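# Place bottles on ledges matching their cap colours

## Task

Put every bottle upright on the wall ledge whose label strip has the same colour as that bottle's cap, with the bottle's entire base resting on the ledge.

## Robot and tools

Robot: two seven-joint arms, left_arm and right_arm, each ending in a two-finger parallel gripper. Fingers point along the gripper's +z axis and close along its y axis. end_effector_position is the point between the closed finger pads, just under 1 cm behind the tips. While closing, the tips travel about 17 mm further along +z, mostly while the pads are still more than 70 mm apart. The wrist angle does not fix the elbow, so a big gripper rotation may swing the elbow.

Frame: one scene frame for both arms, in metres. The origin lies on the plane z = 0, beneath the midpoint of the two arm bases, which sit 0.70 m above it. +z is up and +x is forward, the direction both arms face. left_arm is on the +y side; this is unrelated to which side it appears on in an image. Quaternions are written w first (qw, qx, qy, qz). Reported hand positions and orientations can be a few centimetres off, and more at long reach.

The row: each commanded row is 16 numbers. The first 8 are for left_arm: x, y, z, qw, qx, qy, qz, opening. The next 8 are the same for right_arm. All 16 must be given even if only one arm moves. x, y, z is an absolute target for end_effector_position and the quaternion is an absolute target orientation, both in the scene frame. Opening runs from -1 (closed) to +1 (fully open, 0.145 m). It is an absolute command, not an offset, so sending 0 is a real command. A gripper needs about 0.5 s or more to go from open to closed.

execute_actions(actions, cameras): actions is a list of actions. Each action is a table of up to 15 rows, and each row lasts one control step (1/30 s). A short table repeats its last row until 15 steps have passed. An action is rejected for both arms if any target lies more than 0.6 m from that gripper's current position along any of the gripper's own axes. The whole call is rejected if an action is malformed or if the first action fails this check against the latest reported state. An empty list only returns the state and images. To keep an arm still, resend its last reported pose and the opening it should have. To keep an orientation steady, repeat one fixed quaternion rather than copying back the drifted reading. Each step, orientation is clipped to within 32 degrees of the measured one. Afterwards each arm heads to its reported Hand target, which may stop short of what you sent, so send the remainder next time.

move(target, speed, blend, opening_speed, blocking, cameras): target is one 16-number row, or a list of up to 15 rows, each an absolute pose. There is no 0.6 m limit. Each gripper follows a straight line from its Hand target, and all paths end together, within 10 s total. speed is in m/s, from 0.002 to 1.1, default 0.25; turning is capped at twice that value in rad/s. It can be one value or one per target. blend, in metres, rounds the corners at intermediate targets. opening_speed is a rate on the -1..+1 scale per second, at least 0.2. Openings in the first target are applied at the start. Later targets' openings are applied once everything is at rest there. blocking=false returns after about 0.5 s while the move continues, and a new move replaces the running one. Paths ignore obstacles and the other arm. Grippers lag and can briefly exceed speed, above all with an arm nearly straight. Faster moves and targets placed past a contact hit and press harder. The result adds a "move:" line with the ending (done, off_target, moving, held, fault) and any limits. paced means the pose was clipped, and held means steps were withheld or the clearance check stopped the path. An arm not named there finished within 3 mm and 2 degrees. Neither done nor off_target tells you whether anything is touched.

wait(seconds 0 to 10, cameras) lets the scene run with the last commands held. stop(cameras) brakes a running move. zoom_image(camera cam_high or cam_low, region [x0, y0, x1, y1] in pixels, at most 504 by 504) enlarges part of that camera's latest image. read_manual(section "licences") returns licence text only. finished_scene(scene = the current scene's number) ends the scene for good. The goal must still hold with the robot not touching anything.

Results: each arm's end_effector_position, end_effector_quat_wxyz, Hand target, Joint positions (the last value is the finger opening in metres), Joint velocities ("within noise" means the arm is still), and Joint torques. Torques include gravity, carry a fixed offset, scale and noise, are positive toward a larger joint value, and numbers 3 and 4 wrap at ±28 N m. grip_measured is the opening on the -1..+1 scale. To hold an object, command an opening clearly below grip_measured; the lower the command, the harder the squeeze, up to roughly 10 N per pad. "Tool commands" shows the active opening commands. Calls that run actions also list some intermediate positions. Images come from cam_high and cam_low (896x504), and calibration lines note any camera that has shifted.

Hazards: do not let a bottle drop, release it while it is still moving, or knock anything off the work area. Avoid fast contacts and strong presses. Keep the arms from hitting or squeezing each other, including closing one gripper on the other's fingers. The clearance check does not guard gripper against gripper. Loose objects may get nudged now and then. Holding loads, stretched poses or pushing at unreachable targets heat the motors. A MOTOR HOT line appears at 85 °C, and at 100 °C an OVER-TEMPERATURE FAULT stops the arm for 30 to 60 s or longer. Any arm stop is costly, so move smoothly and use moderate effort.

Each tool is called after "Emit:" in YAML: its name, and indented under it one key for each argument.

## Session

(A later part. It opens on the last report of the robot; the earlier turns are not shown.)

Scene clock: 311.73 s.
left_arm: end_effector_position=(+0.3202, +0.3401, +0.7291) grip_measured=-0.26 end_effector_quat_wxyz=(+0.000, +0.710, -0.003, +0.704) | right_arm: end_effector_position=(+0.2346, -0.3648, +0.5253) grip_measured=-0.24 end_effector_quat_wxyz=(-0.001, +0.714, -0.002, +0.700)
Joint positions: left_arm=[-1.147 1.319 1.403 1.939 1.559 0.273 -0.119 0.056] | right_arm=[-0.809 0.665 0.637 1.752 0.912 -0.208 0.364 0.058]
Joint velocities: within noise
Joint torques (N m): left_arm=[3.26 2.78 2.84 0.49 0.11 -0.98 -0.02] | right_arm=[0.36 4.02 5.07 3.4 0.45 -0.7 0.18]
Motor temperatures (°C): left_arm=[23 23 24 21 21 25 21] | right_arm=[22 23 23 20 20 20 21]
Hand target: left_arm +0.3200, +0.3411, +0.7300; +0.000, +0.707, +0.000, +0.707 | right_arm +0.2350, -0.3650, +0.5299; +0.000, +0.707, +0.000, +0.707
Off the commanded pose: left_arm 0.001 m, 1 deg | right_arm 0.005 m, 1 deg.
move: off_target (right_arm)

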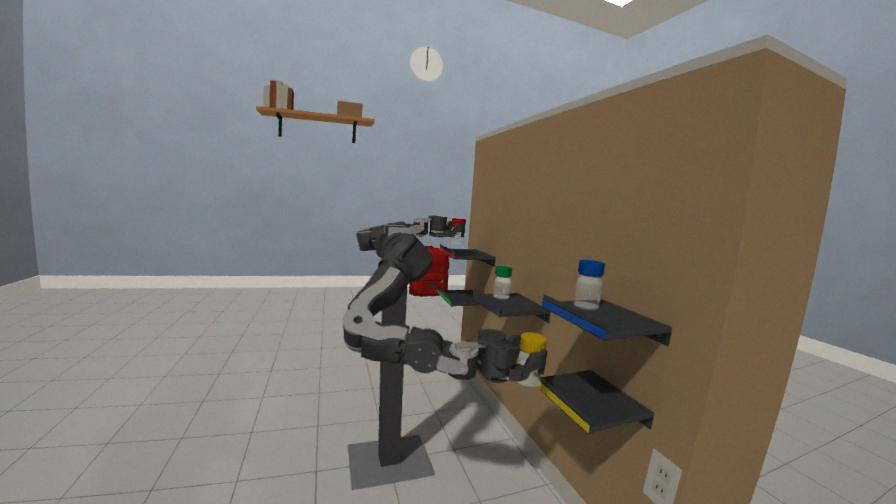

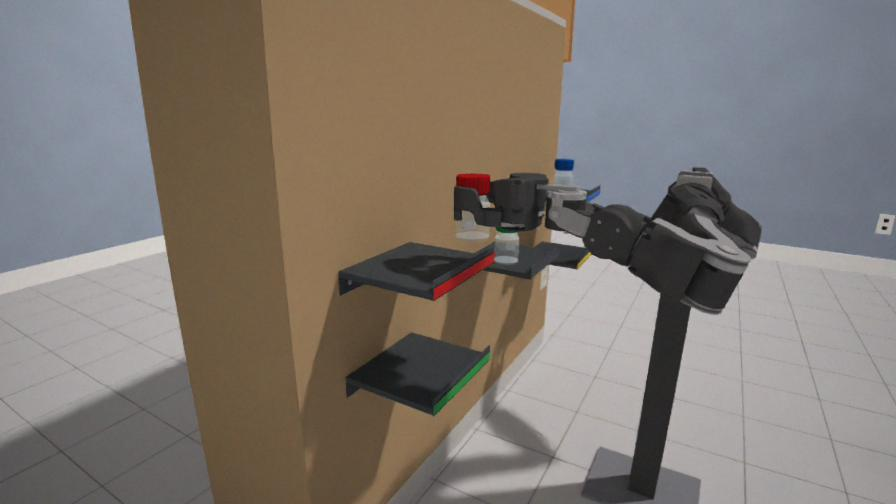

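Emit:
move:
  target:
    - [0.388,0.345,0.73,0,0.7071,0,0.7071,-0.55,0.235,-0.365,0.537,0,0.7071,0,0.7071,-0.55]
    - [0.388,0.345,0.70,0,0.7071,0,0.7071,-0.55,0.385,-0.365,0.537,0,0.7071,0,0.7071,-0.55]
  speed: 0.12

Emit:
zoom_image:
  camera: "cam_high"
  region: [500, 230, 670, 440]

Emit:
zoom_image:
  camera: "cam_low"
  region: [370, 150, 530, 310]

Scene clock: 324.43 s.
left_arm: end_effector_position=(+0.3884, +0.3446, +0.7007) grip_measured=-0.26 end_effector_quat_wxyz=(+0.001, +0.709, +0.000, +0.706) | right_arm: end_effector_position=(+0.3849, -0.3663, +0.5371) grip_measured=-0.24 end_effector_quat_wxyz=(+0.002, +0.708, -0.002, +0.706)
Joint positions: left_arm=[-1.407 1.621 1.422 1.653 1.582 0.018 -0.132 0.056] | right_arm=[0.081 0.807 0.093 1.314 0.788 -0.03 0.243 0.058]
Joint velocities: within noise
Joint torques (N m): left_arm=[4.81 0.99 3.15 0.47 0 -0.97 0.11] | right_arm=[4.07 6.37 2.77 3.04 0.27 -0.58 0.16]
Motor temperatures (°C): left_arm=[23 22 24 21 21 26 21] | right_arm=[21 23 23 20 20 21 21]
Hand target: left_arm +0.3880, +0.3450, +0.7001; +0.000, +0.707, +0.000, +0.707 | right_arm +0.3850, -0.3650, +0.5371; +0.000, +0.707, +0.000, +0.707
Off the commanded pose: left_arm 0.001 m, 0 deg | right_arm 0.001 m, 0 deg.
joint sent to its limit (left arm) — joint 1 (shoulder pitch), lower limit. The joint targets still meet the commanded pose.
move: done

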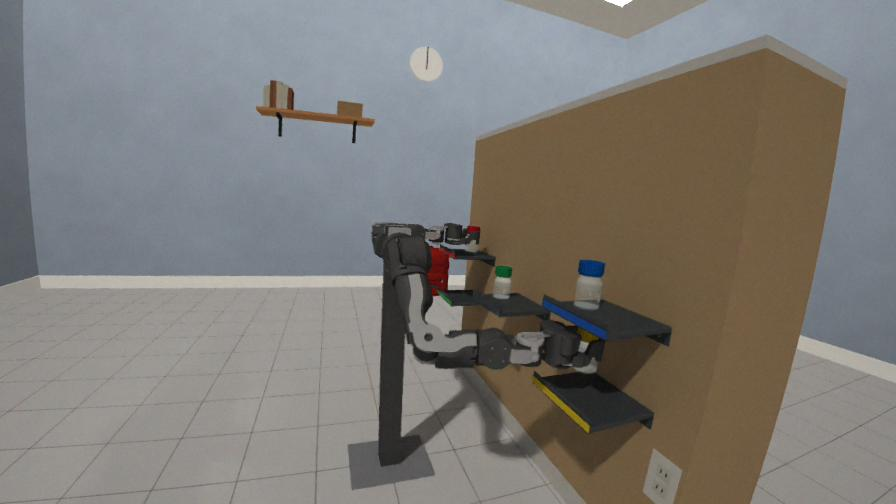

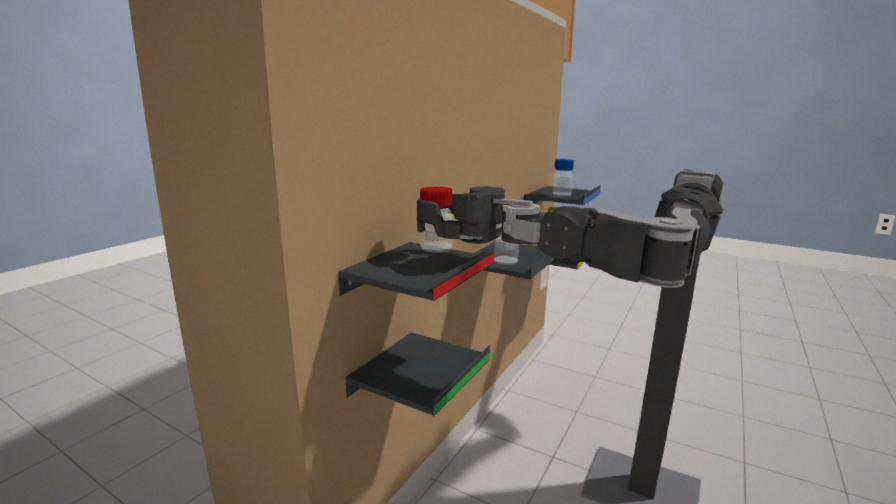

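Scaled by 2.400 from the camera's 896x504 image, which has a finer 1280x720 frame.

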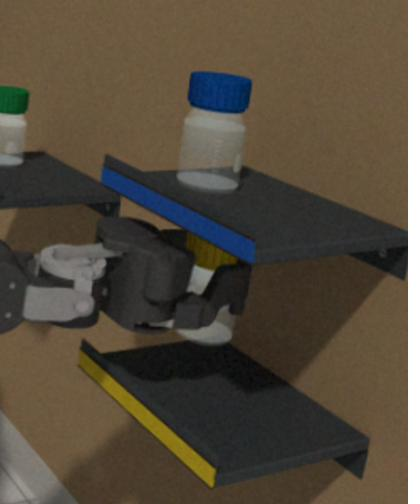

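Scaled by 3.150 from the camera's 896x504 image, which has a finer 1280x720 frame.

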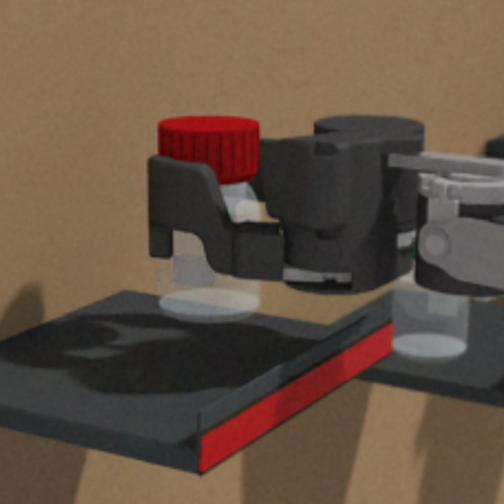

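Emit:
move:
  target:
    - [0.388,0.347,0.691,0,0.7071,0,0.7071,-0.55,0.385,-0.365,0.503,0,0.7071,0,0.7071,-0.55]
    - [0.388,0.347,0.686,0,0.7071,0,0.7071,-0.55,0.385,-0.365,0.495,0,0.7071,0,0.7071,-0.55]
  speed: [0.08,0.03]

Emit:
zoom_image:
  camera: "cam_high"
  region: [500, 230, 670, 440]

Emit:
zoom_image:
  camera: "cam_low"
  region: [370, 150, 530, 310]

Scene clock: 333.67 s.
left_arm: end_effector_position=(+0.3883, +0.3468, +0.6891) grip_measured=-0.26 end_effector_quat_wxyz=(+0.000, +0.705, +0.002, +0.710) | right_arm: end_effector_position=(+0.3843, -0.3667, +0.4940) grip_measured=-0.24 end_effector_quat_wxyz=(+0.002, +0.710, -0.002, +0.704)
Joint positions: left_arm=[-1.407 1.621 1.36 1.646 1.577 -0.055 -0.127 0.056] | right_arm=[0.115 0.72 0.056 1.145 0.714 -0.163 0.314 0.058]
Joint velocities: within noise
Joint torques (N m): left_arm=[4.81 1.23 2.58 0.01 0.01 -0.72 0.22] | right_arm=[4.79 5.92 2.47 3.15 0.32 -0.66 0.18]
Motor temperatures (°C): left_arm=[23 22 25 21 21 26 21] | right_arm=[22 23 23 20 20 21 21]
Hand target: left_arm +0.3880, +0.3469, +0.6860; +0.000, +0.707, +0.000, +0.707 | right_arm +0.3850, -0.3650, +0.4952; +0.000, +0.707, +0.000, +0.707
Off the commanded pose: left_arm 0.003 m, 0 deg | right_arm 0.002 m, 1 deg.
joint sent to its limit (left arm) — joint 1 (shoulder pitch), lower limit. The joint targets still meet the commanded pose.
move: done

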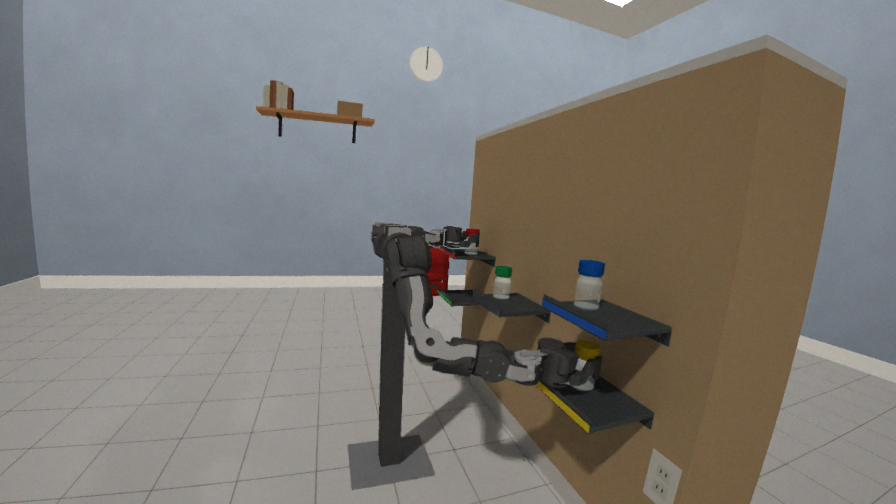

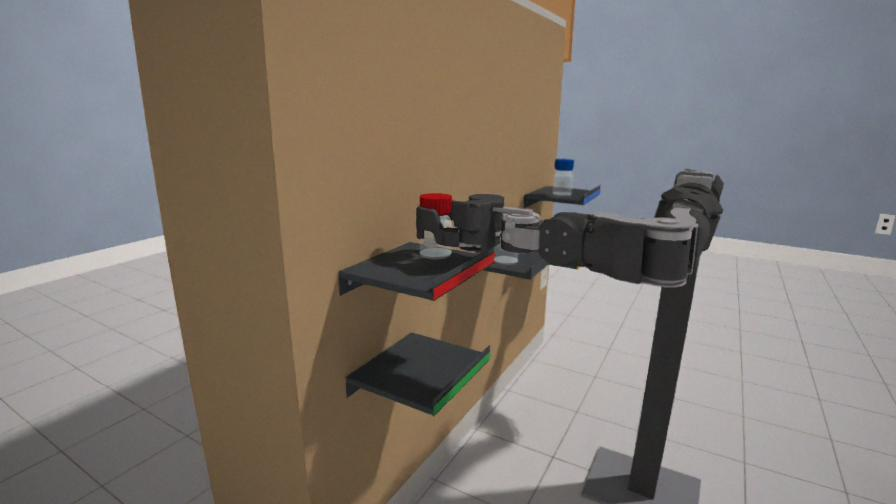

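Scaled by 2.400 from the camera's 896x504 image, which has a finer 1280x720 frame.

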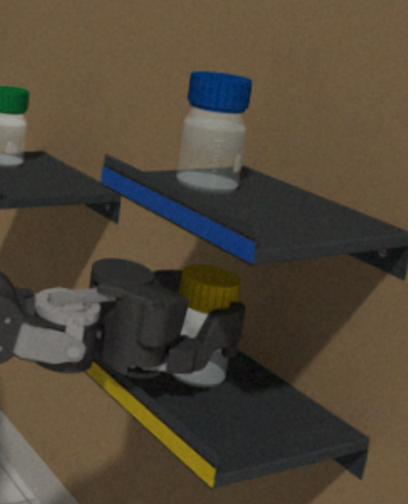

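Scaled by 3.150 from the camera's 896x504 image, which has a finer 1280x720 frame.

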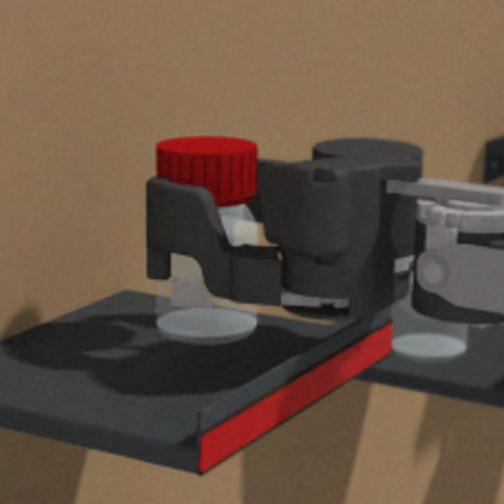

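Emit:
move:
  target: [0.388,0.347,0.682,0,0.7071,0,0.7071,-0.55,0.385,-0.365,0.489,0,0.7071,0,0.7071,-0.55]
  speed: 0.03

Emit:
zoom_image:
  camera: "cam_high"
  region: [500, 230, 670, 440]

Emit:
zoom_image:
  camera: "cam_low"
  region: [370, 150, 530, 310]

Scene clock: 340.03 s.
left_arm: end_effector_position=(+0.3881, +0.3470, +0.6886) grip_measured=-0.26 end_effector_quat_wxyz=(+0.000, +0.699, +0.002, +0.715) | right_arm: end_effector_position=(+0.3851, -0.3672, +0.4933) grip_measured=-0.24 end_effector_quat_wxyz=(+0.003, +0.703, -0.001, +0.711)
Joint positions: left_arm=[-1.406 1.621 1.343 1.646 1.575 -0.087 -0.127 0.056] | right_arm=[0.126 0.71 0.053 1.12 0.709 -0.196 0.326 0.058]
Joint velocities: within noise
Joint torques (N m): left_arm=[4.87 1.44 1.88 -0.03 0.02 -0.29 0.21] | right_arm=[4 5.5 1.31 2.5 0.28 -0.36 0.11]
Motor temperatures (°C): left_arm=[23 22 25 21 21 26 21] | right_arm=[22 24 23 20 20 21 21]
Hand target: left_arm +0.3880, +0.3469, +0.6820; +0.000, +0.707, +0.000, +0.707 | right_arm +0.3849, -0.3650, +0.4890; +0.000, +0.707, +0.000, +0.707
Off the commanded pose: left_arm 0.007 m, 1 deg | right_arm 0.005 m, 1 deg.
move: off_target (left_arm, right_arm)

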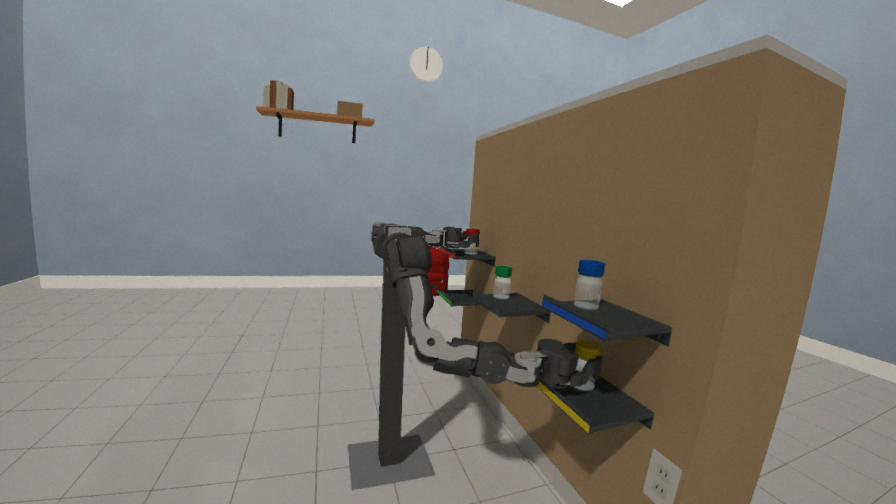

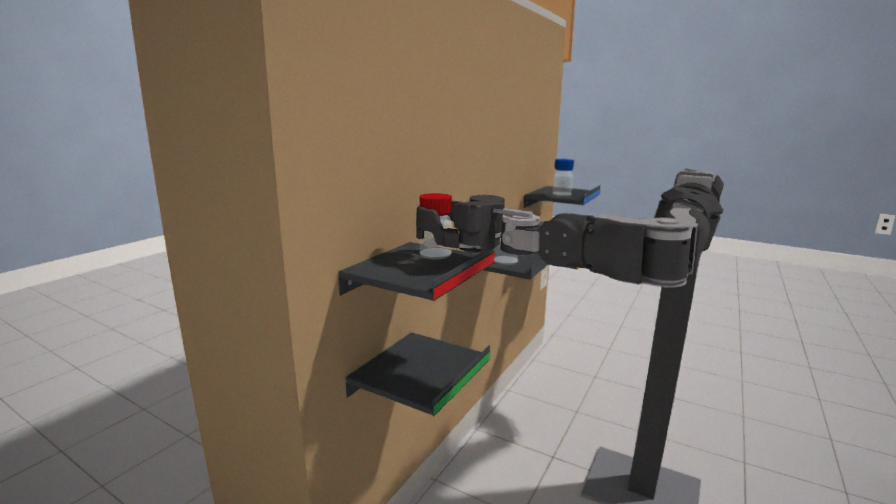

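Scaled by 2.400 from the camera's 896x504 image, which has a finer 1280x720 frame.

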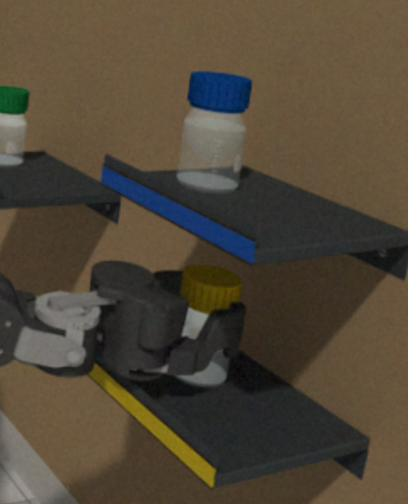

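Scaled by 3.150 from the camera's 896x504 image, which has a finer 1280x720 frame.

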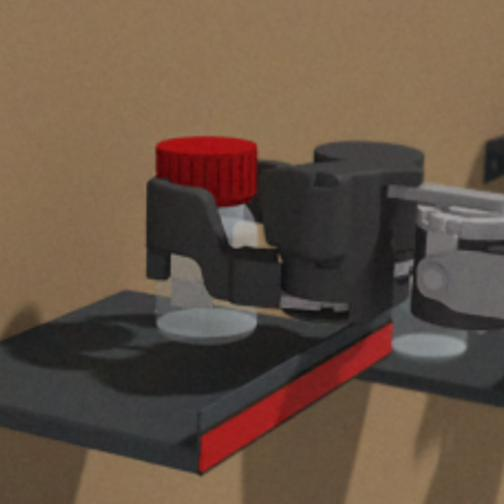

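Emit:
move:
  target:
    - [0.388,0.347,0.686,0,0.7071,0,0.7071,0.5,0.385,-0.366,0.491,0,0.7071,0,0.7071,0.5]
    - [0.33,0.347,0.689,0,0.7071,0,0.7071,0.5,0.33,-0.366,0.494,0,0.7071,0,0.7071,0.5]
    - [0.24,0.347,0.69,0,0.7071,0,0.7071,0.5,0.235,-0.366,0.51,0,0.7071,0,0.7071,0.5]
  speed: [0.1,0.1,0.15]
  opening_speed: 1

Emit:
zoom_image:
  camera: "cam_high"
  region: [440, 210, 670, 440]

Emit:
zoom_image:
  camera: "cam_low"
  region: [370, 150, 610, 390]

Scene clock: 353.13 s.
left_arm: end_effector_position=(+0.2401, +0.3479, +0.6900) grip_measured=+0.50 end_effector_quat_wxyz=(-0.001, +0.706, +0.003, +0.708) | right_arm: end_effector_position=(+0.2349, -0.3664, +0.5084) grip_measured=+0.50 end_effector_quat_wxyz=(+0.001, +0.709, -0.002, +0.705)
Joint positions: left_arm=[-1.409 0.885 1.464 2.146 1.498 0.07 0.103 0.112] | right_arm=[-0.747 0.637 0.58 1.675 0.87 -0.263 0.397 0.112]
Joint velocities: within noise
Joint torques (N m): left_arm=[-0.49 1.33 3.34 0.81 0.17 -0.53 0.21] | right_arm=[-0.12 4.89 3.9 3.06 0.44 -0.48 0.15]
Motor temperatures (°C): left_arm=[23 22 25 21 21 25 21] | right_arm=[22 24 23 20 20 21 21]
Hand target: left_arm +0.2400, +0.3470, +0.6900; +0.000, +0.707, +0.000, +0.707 | right_arm +0.2350, -0.3660, +0.5101; +0.000, +0.707, +0.000, +0.707
Off the commanded pose: left_arm 0.001 m, 0 deg | right_arm 0.002 m, 0 deg.
move: done

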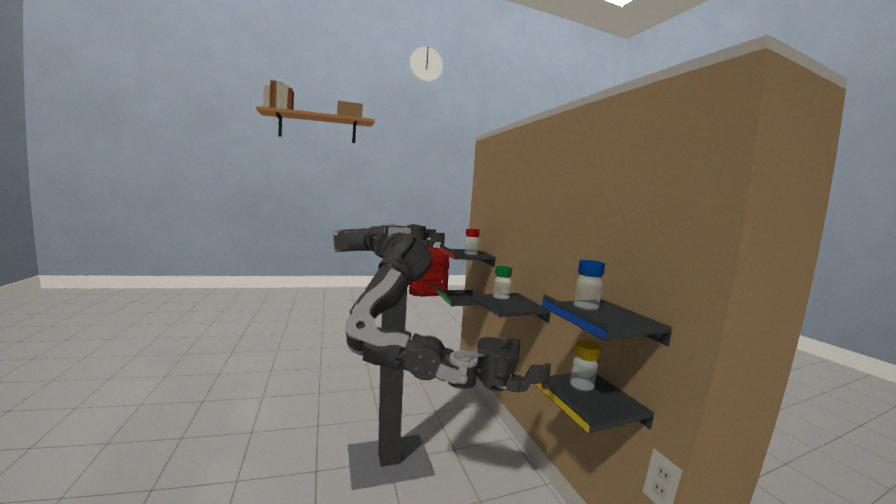

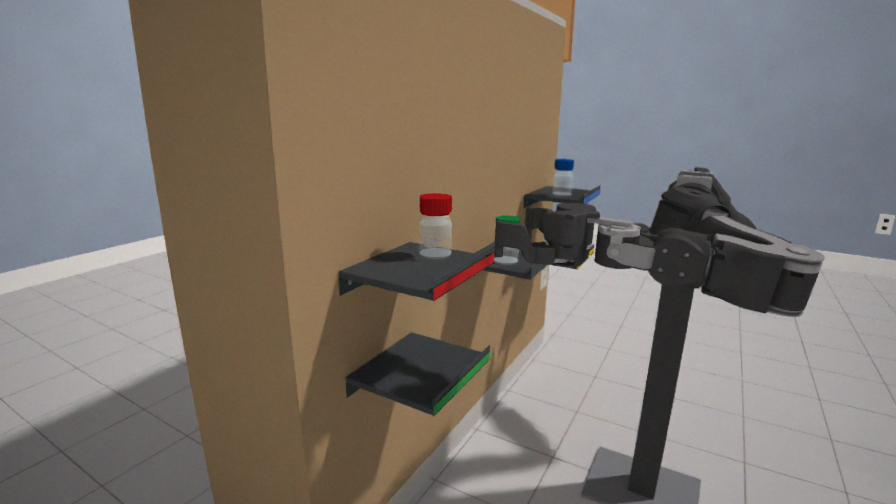

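Scaled by 2.191 from the camera's 896x504 image, which has a finer 1280x720 frame.

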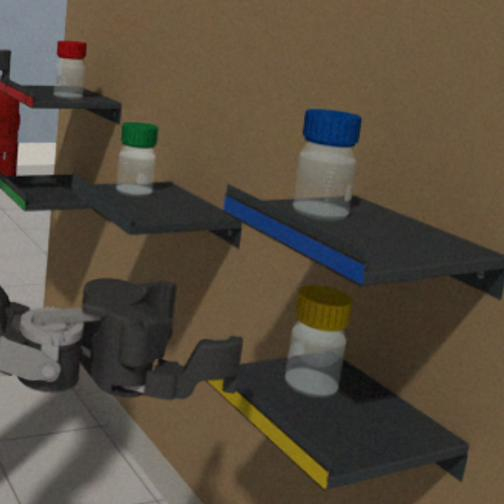

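Scaled by 2.100 from the camera's 896x504 image, which has a finer 1280x720 frame.

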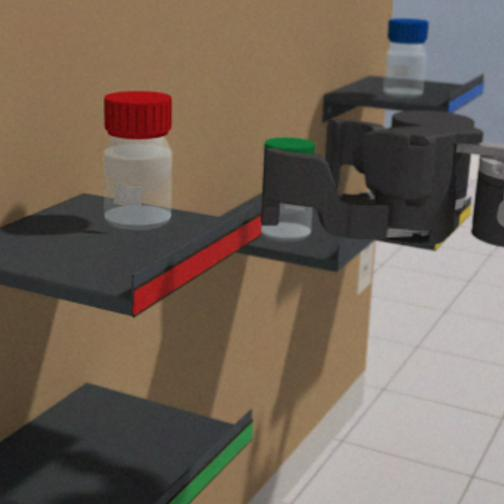

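Emit:
move:
  target:
    - [0.24,0.29,0.56,0,0.7071,0,0.7071,0.6,0.235,-0.366,0.51,0,0.7071,0,0.7071,0.5]
    - [0.25,0.20,0.56,0,0.7071,0,0.7071,0.6,0.235,-0.366,0.51,0,0.7071,0,0.7071,0.5]
    - [0.275,0.06,0.592,0.0616,0.7044,-0.0616,0.7044,0.6,0.235,-0.366,0.51,0,0.7071,0,0.7071,0.5]
  speed: 0.17
  blend: 0.01

Emit:
zoom_image:
  camera: "cam_high"
  region: [430, 230, 560, 340]

Emit:
zoom_image:
  camera: "cam_low"
  region: [450, 190, 600, 310]

Scene clock: 370.53 s.
left_arm: end_effector_position=(+0.2744, +0.0589, +0.5950) grip_measured=+0.60 end_effector_quat_wxyz=(+0.067, +0.701, -0.062, +0.707) | right_arm: end_effector_position=(+0.2349, -0.3664, +0.5084) grip_measured=+0.50 end_effector_quat_wxyz=(+0.001, +0.709, -0.002, +0.705)
Joint positions: left_arm=[0.018 0.443 -0.748 2.357 0.37 0.448 -0.783 0.119] | right_arm=[-0.747 0.637 0.58 1.675 0.87 -0.263 0.397 0.112]
Joint velocities: within noise
Joint torques (N m): left_arm=[2.44 0.41 0.59 3.47 -0.23 -0.39 -0.03] | right_arm=[-0.09 4.89 3.9 3.17 0.41 -0.49 0.15]
Motor temperatures (°C): left_arm=[22 21 25 21 21 25 21] | right_arm=[21 24 23 20 20 21 21]
Hand target: left_arm +0.2750, +0.0600, +0.5920; +0.062, +0.704, -0.062, +0.704 | right_arm +0.2350, -0.3660, +0.5101; +0.000, +0.707, +0.000, +0.707
Off the commanded pose: left_arm 0.003 m, 1 deg | right_arm 0.002 m, 0 deg.
move: done

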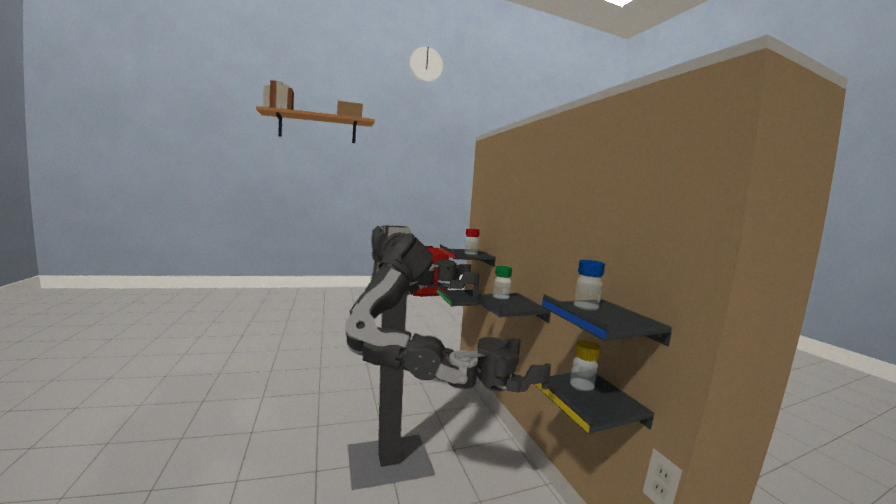

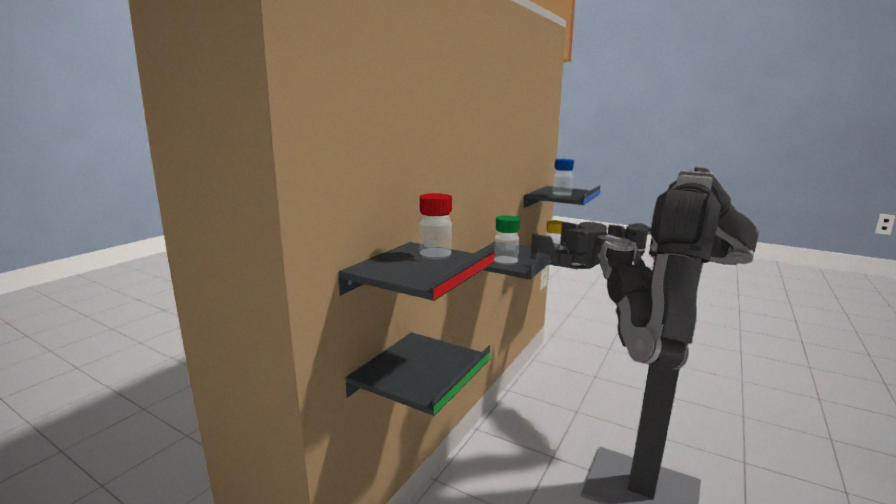

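Scaled by 3.877 from the camera's 896x504 image, which has a finer 1280x720 frame.

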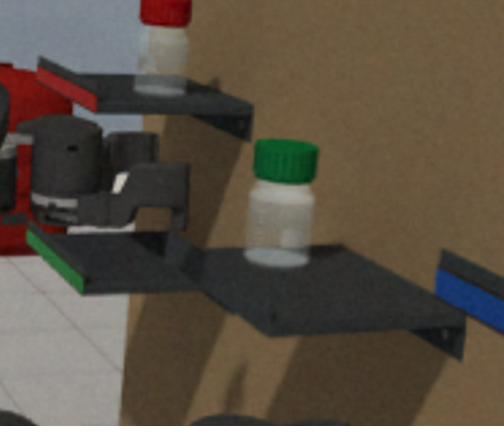

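Scaled by 3.360 from the camera's 896x504 image, which has a finer 1280x720 frame.

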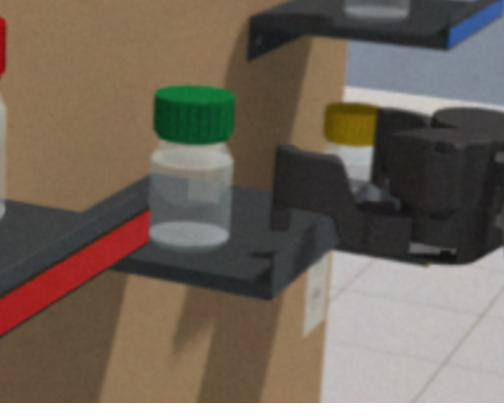

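Emit:
move:
  target: [0.384,0.042,0.588,0.0616,0.7044,-0.0616,0.7044,0.6,0.235,-0.366,0.51,0,0.7071,0,0.7071,0.5]
  speed: 0.12

Emit:
zoom_image:
  camera: "cam_high"
  region: [430, 230, 560, 340]

Emit:
zoom_image:
  camera: "cam_low"
  region: [450, 190, 600, 310]

Scene clock: 380.83 s.
left_arm: end_effector_position=(+0.3839, +0.0425, +0.5901) grip_measured=+0.60 end_effector_quat_wxyz=(+0.060, +0.703, -0.060, +0.706) | right_arm: end_effector_position=(+0.2349, -0.3664, +0.5084) grip_measured=+0.50 end_effector_quat_wxyz=(+0.001, +0.709, -0.002, +0.705)
Joint positions: left_arm=[0.424 0.282 -0.696 1.858 0.519 0.402 -0.644 0.119] | right_arm=[-0.747 0.637 0.58 1.675 0.87 -0.263 0.397 0.112]
Joint velocities: within noise
Joint torques (N m): left_arm=[6.4 -0.33 1.1 3.85 -0.11 -0.59 0.2] | right_arm=[-0.22 4.81 3.95 3.19 0.4 -0.49 0.18]
Motor temperatures (°C): left_arm=[22 21 24 21 21 25 21] | right_arm=[21 24 23 20 20 21 21]
Hand target: left_arm +0.3839, +0.0420, +0.5880; +0.062, +0.704, -0.062, +0.704 | right_arm +0.2350, -0.3660, +0.5101; +0.000, +0.707, +0.000, +0.707
Off the commanded pose: left_arm 0.002 m, 0 deg | right_arm 0.002 m, 0 deg.
move: done

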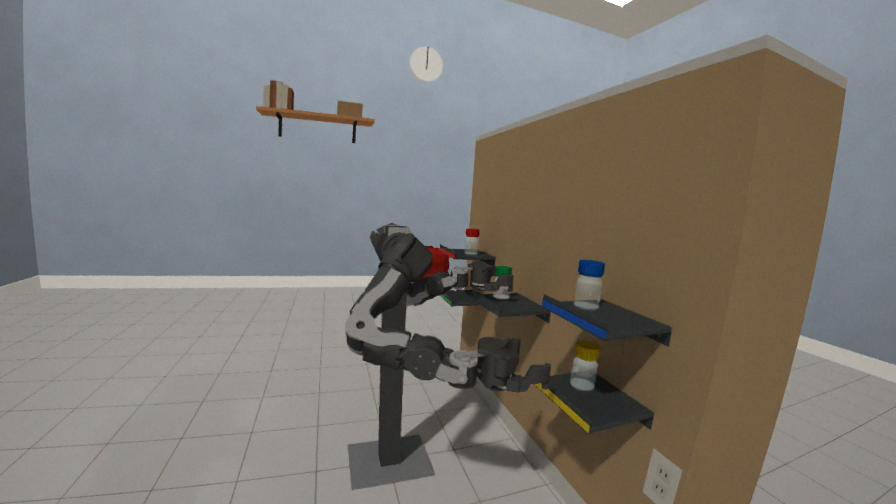

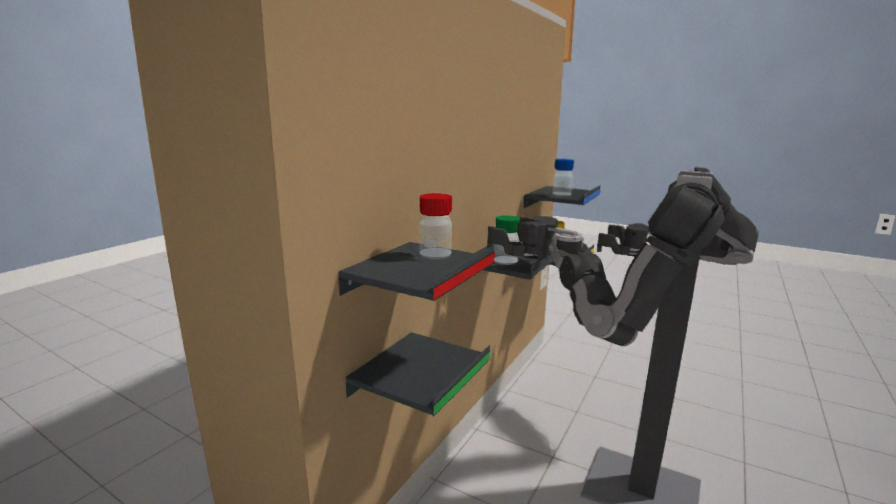

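Scaled by 3.877 from the camera's 896x504 image, which has a finer 1280x720 frame.

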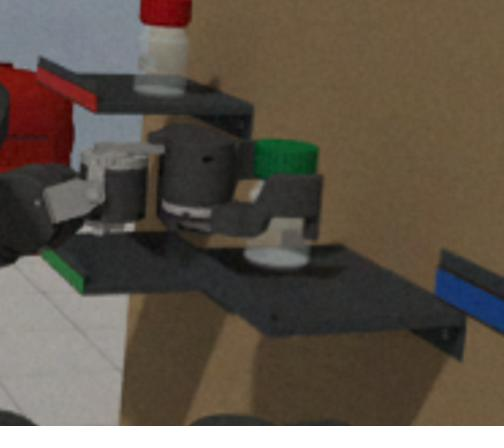

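Scaled by 3.360 from the camera's 896x504 image, which has a finer 1280x720 frame.

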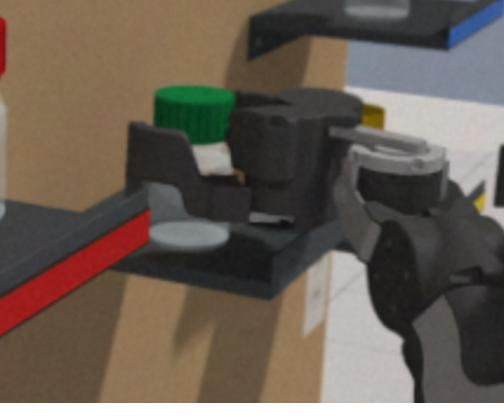

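Emit:
move:
  target: [0.384,0.042,0.588,0.0616,0.7044,-0.0616,0.7044,-0.55,0.235,-0.366,0.51,0,0.7071,0,0.7071,0.5]
  opening_speed: 1.2

Emit:
zoom_image:
  camera: "cam_low"
  region: [450, 190, 600, 310]

Emit:
move:
  target:
    - [0.384,0.042,0.64,0.0616,0.7044,-0.0616,0.7044,-0.55,0.235,-0.366,0.51,0,0.7071,0,0.7071,0.5]
    - [0.26,0.075,0.64,0.0616,0.7044,-0.0616,0.7044,-0.55,0.235,-0.366,0.51,0,0.7071,0,0.7071,0.5]
    - [0.235,0.22,0.59,0,0.7071,0,0.7071,-0.55,0.235,-0.366,0.51,0,0.7071,0,0.7071,0.5]
    - [0.235,0.35,0.54,0,0.7071,0,0.7071,-0.55,0.235,-0.366,0.51,0,0.7071,0,0.7071,0.5]
  speed: [0.08,0.14,0.16,0.16]
  blend: 0.005

Emit:
zoom_image:
  camera: "cam_low"
  region: [400, 200, 600, 400]

Scene clock: 396.37 s.
left_arm: end_effector_position=(+0.3839, +0.0426, +0.5901) grip_measured=-0.31 end_effector_quat_wxyz=(+0.061, +0.703, -0.060, +0.706) | right_arm: end_effector_position=(+0.2349, -0.3664, +0.5084) grip_measured=+0.50 end_effector_quat_wxyz=(+0.001, +0.709, -0.002, +0.705)
Joint positions: left_arm=[0.424 0.283 -0.696 1.858 0.52 0.401 -0.644 0.052] | right_arm=[-0.747 0.637 0.58 1.675 0.87 -0.263 0.397 0.112]
Joint velocities: within noise
Joint torques (N m): left_arm=[6.5 -0.3 1.02 3.85 -0.11 -0.59 0.19] | right_arm=[-0.2 4.87 3.95 3.25 0.4 -0.49 0.16]
Motor temperatures (°C): left_arm=[23 21 24 22 21 25 21] | right_arm=[21 24 24 20 20 21 21]
Hand target: left_arm +0.3839, +0.0420, +0.5879; +0.062, +0.704, -0.062, +0.704 | right_arm +0.2350, -0.3660, +0.5101; +0.000, +0.707, +0.000, +0.707
Off the commanded pose: left_arm 0.002 m, 0 deg | right_arm 0.002 m, 0 deg.
move: done

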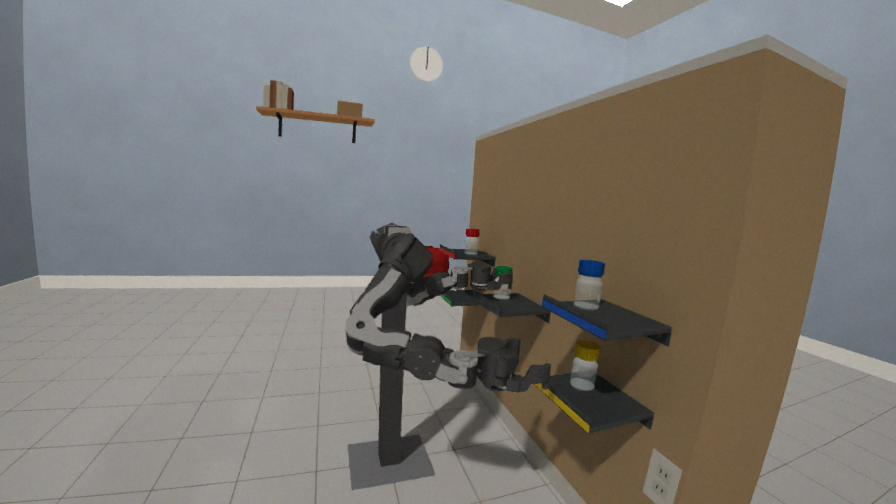

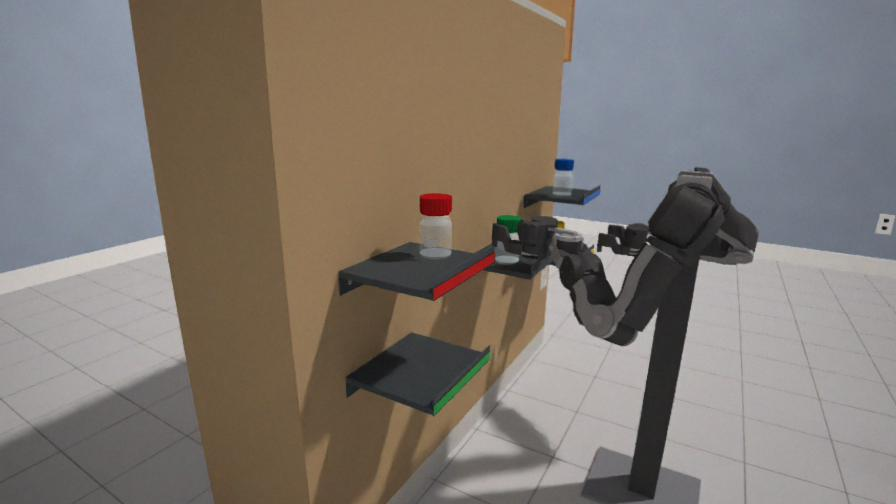

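Scaled by 3.360 from the camera's 896x504 image, which has a finer 1280x720 frame.

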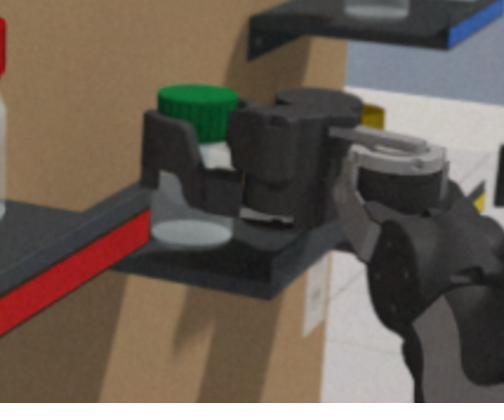

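Scene clock: 400.67 s.
left_arm: end_effector_position=(+0.2356, +0.3492, +0.5387) grip_measured=-0.31 end_effector_quat_wxyz=(-0.009, +0.782, -0.002, +0.623) | right_arm: end_effector_position=(+0.2349, -0.3664, +0.5084) grip_measured=+0.50 end_effector_quat_wxyz=(+0.001, +0.709, -0.002, +0.705)
Joint positions: left_arm=[0.554 1.904 -1.564 1.97 1.489 -0.781 -0.118 0.052] | right_arm=[-0.747 0.637 0.58 1.675 0.87 -0.263 0.397 0.112]
Joint velocities: within noise
Joint torques (N m): left_arm=[2.41 6.92 1.18 0.39 0.11 -0.88 0.23] | right_arm=[-0.22 4.92 3.93 3.18 0.42 -0.47 0.16]
Motor temperatures (°C): left_arm=[23 22 24 22 21 25 21] | right_arm=[21 24 24 20 20 21 21]
Hand target: left_arm +0.2354, +0.3500, +0.5403; -0.009, +0.780, -0.002, +0.626 | right_arm +0.2350, -0.3660, +0.5101; +0.000, +0.707, +0.000, +0.707
Off the commanded pose: left_arm 0.002 m, 13 deg | right_arm 0.002 m, 0 deg.
joint sent to its limit (left arm) — joint 3 (upper arm roll), lower limit; joint 6 (wrist pitch), lower limit. The joint targets are off in orientation, not in position.
move: off_target (left_arm)

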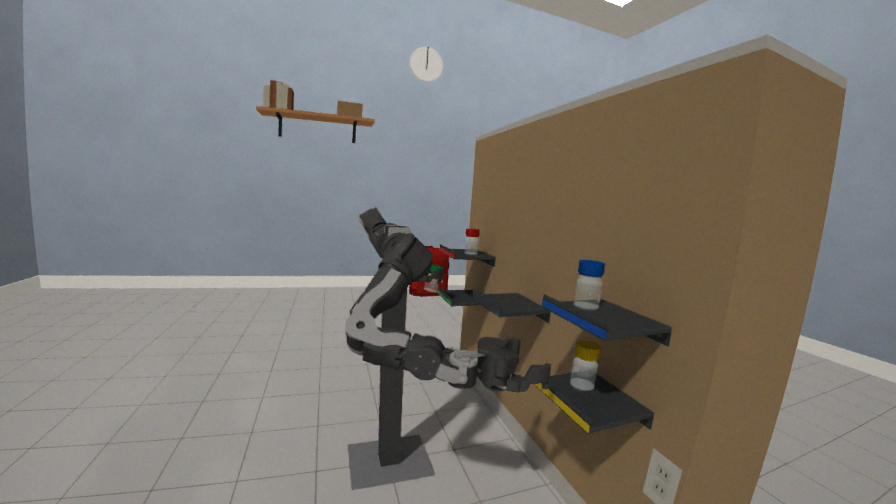

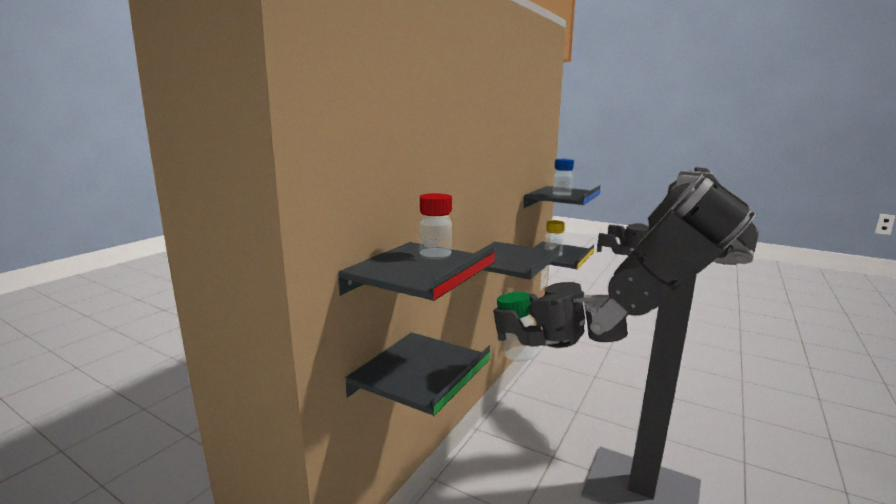

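Scaled by 2.520 from the camera's 896x504 image, which has a finer 1280x720 frame.

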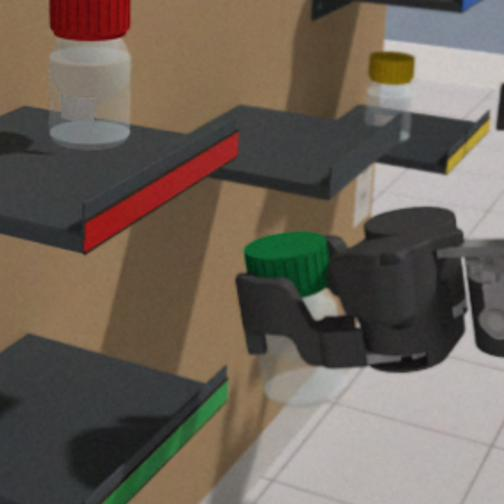

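Emit:
move:
  target:
    - [0.24,0.20,0.58,0,0.7071,0,0.7071,-0.55,0.235,-0.366,0.51,0,0.7071,0,0.7071,0.5]
    - [0.27,0.06,0.60,0.0616,0.7044,-0.0616,0.7044,-0.55,0.235,-0.366,0.51,0,0.7071,0,0.7071,0.5]
  speed: 0.16
  cameras: ["cam_low"]

Scene clock: 412.40 s.
left_arm: end_effector_position=(+0.2686, +0.0588, +0.5983) grip_measured=-0.31 end_effector_quat_wxyz=(+0.065, +0.707, -0.063, +0.701) | right_arm: end_effector_position=(+0.2349, -0.3664, +0.5084) grip_measured=+0.50 end_effector_quat_wxyz=(+0.001, +0.709, -0.002, +0.705)
Joint positions: left_arm=[0.77 0.751 -1.501 2.395 0.829 0.085 -1.407 0.052] | right_arm=[-0.747 0.637 0.58 1.675 0.87 -0.263 0.397 0.112]
Joint velocities: within noise
Joint torques (N m): left_arm=[5.68 0.86 2.21 3.03 -0.56 -0.12 -0.01] | right_arm=[-0.17 4.95 3.95 3.12 0.41 -0.48 0.19]
Motor temperatures (°C): left_arm=[23 23 24 22 21 25 21] | right_arm=[21 24 24 20 20 21 21]
Hand target: left_arm +0.2699, +0.0600, +0.5999; +0.062, +0.705, -0.062, +0.704 | right_arm +0.2350, -0.3660, +0.5101; +0.000, +0.707, +0.000, +0.707
Off the commanded pose: left_arm 0.002 m, 1 deg | right_arm 0.002 m, 0 deg.
move: done
Images, in order (width x height): cam_low 896x504.

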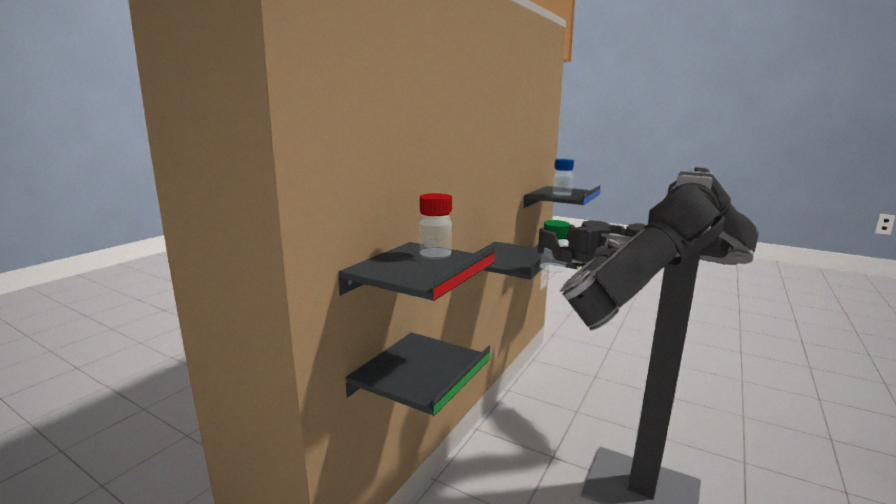

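Emit:
move:
  target:
    - [0.27,0.15,0.52,0,0.7071,0,0.7071,-0.55,0.235,-0.366,0.51,0,0.7071,0,0.7071,0.5]
    - [0.32,0.19,0.44,0,0.7071,0,0.7071,-0.55,0.235,-0.366,0.51,0,0.7071,0,0.7071,0.5]
  speed: 0.16
  cameras: ["cam_low"]

Scene clock: 423.67 s.
left_arm: end_effector_position=(+0.3194, +0.1920, +0.4386) grip_measured=-0.31 end_effector_quat_wxyz=(-0.005, +0.710, +0.000, +0.705) | right_arm: end_effector_position=(+0.2349, -0.3664, +0.5084) grip_measured=+0.50 end_effector_quat_wxyz=(+0.001, +0.709, -0.002, +0.705)
Joint positions: left_arm=[0.537 0.917 -1.557 1.606 0.764 -0.706 -1.008 0.052] | right_arm=[-0.747 0.637 0.58 1.675 0.87 -0.263 0.397 0.112]
Joint velocities: within noise
Joint torques (N m): left_arm=[5.63 2.62 1.92 3.1 -0.31 -0.61 0.23] | right_arm=[-0.04 4.92 3.95 3.21 0.43 -0.49 0.18]
Motor temperatures (°C): left_arm=[23 22 24 22 22 25 21] | right_arm=[21 24 24 20 20 21 21]
Hand target: left_arm +0.3200, +0.1899, +0.4400; +0.000, +0.707, +0.000, +0.707 | right_arm +0.2350, -0.3660, +0.5101; +0.000, +0.707, +0.000, +0.707
Off the commanded pose: left_arm 0.003 m, 1 deg | right_arm 0.002 m, 0 deg.
move: done
Images, in order (width x height): cam_low 896x504.

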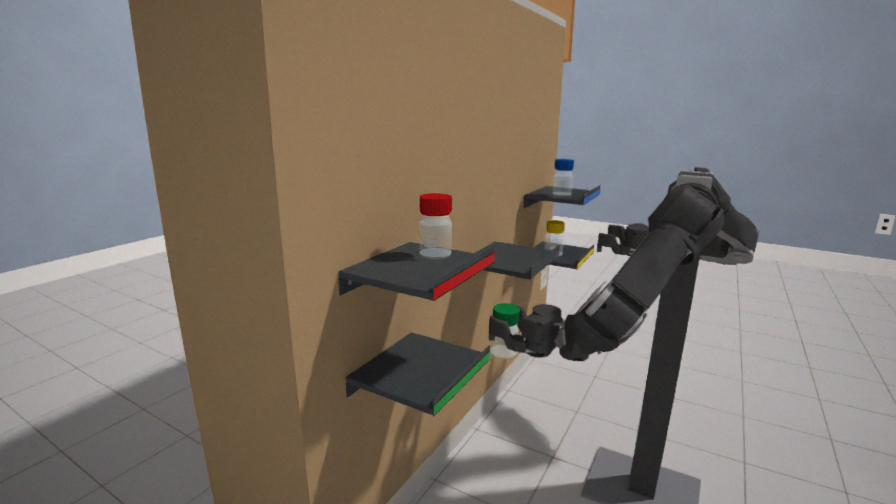

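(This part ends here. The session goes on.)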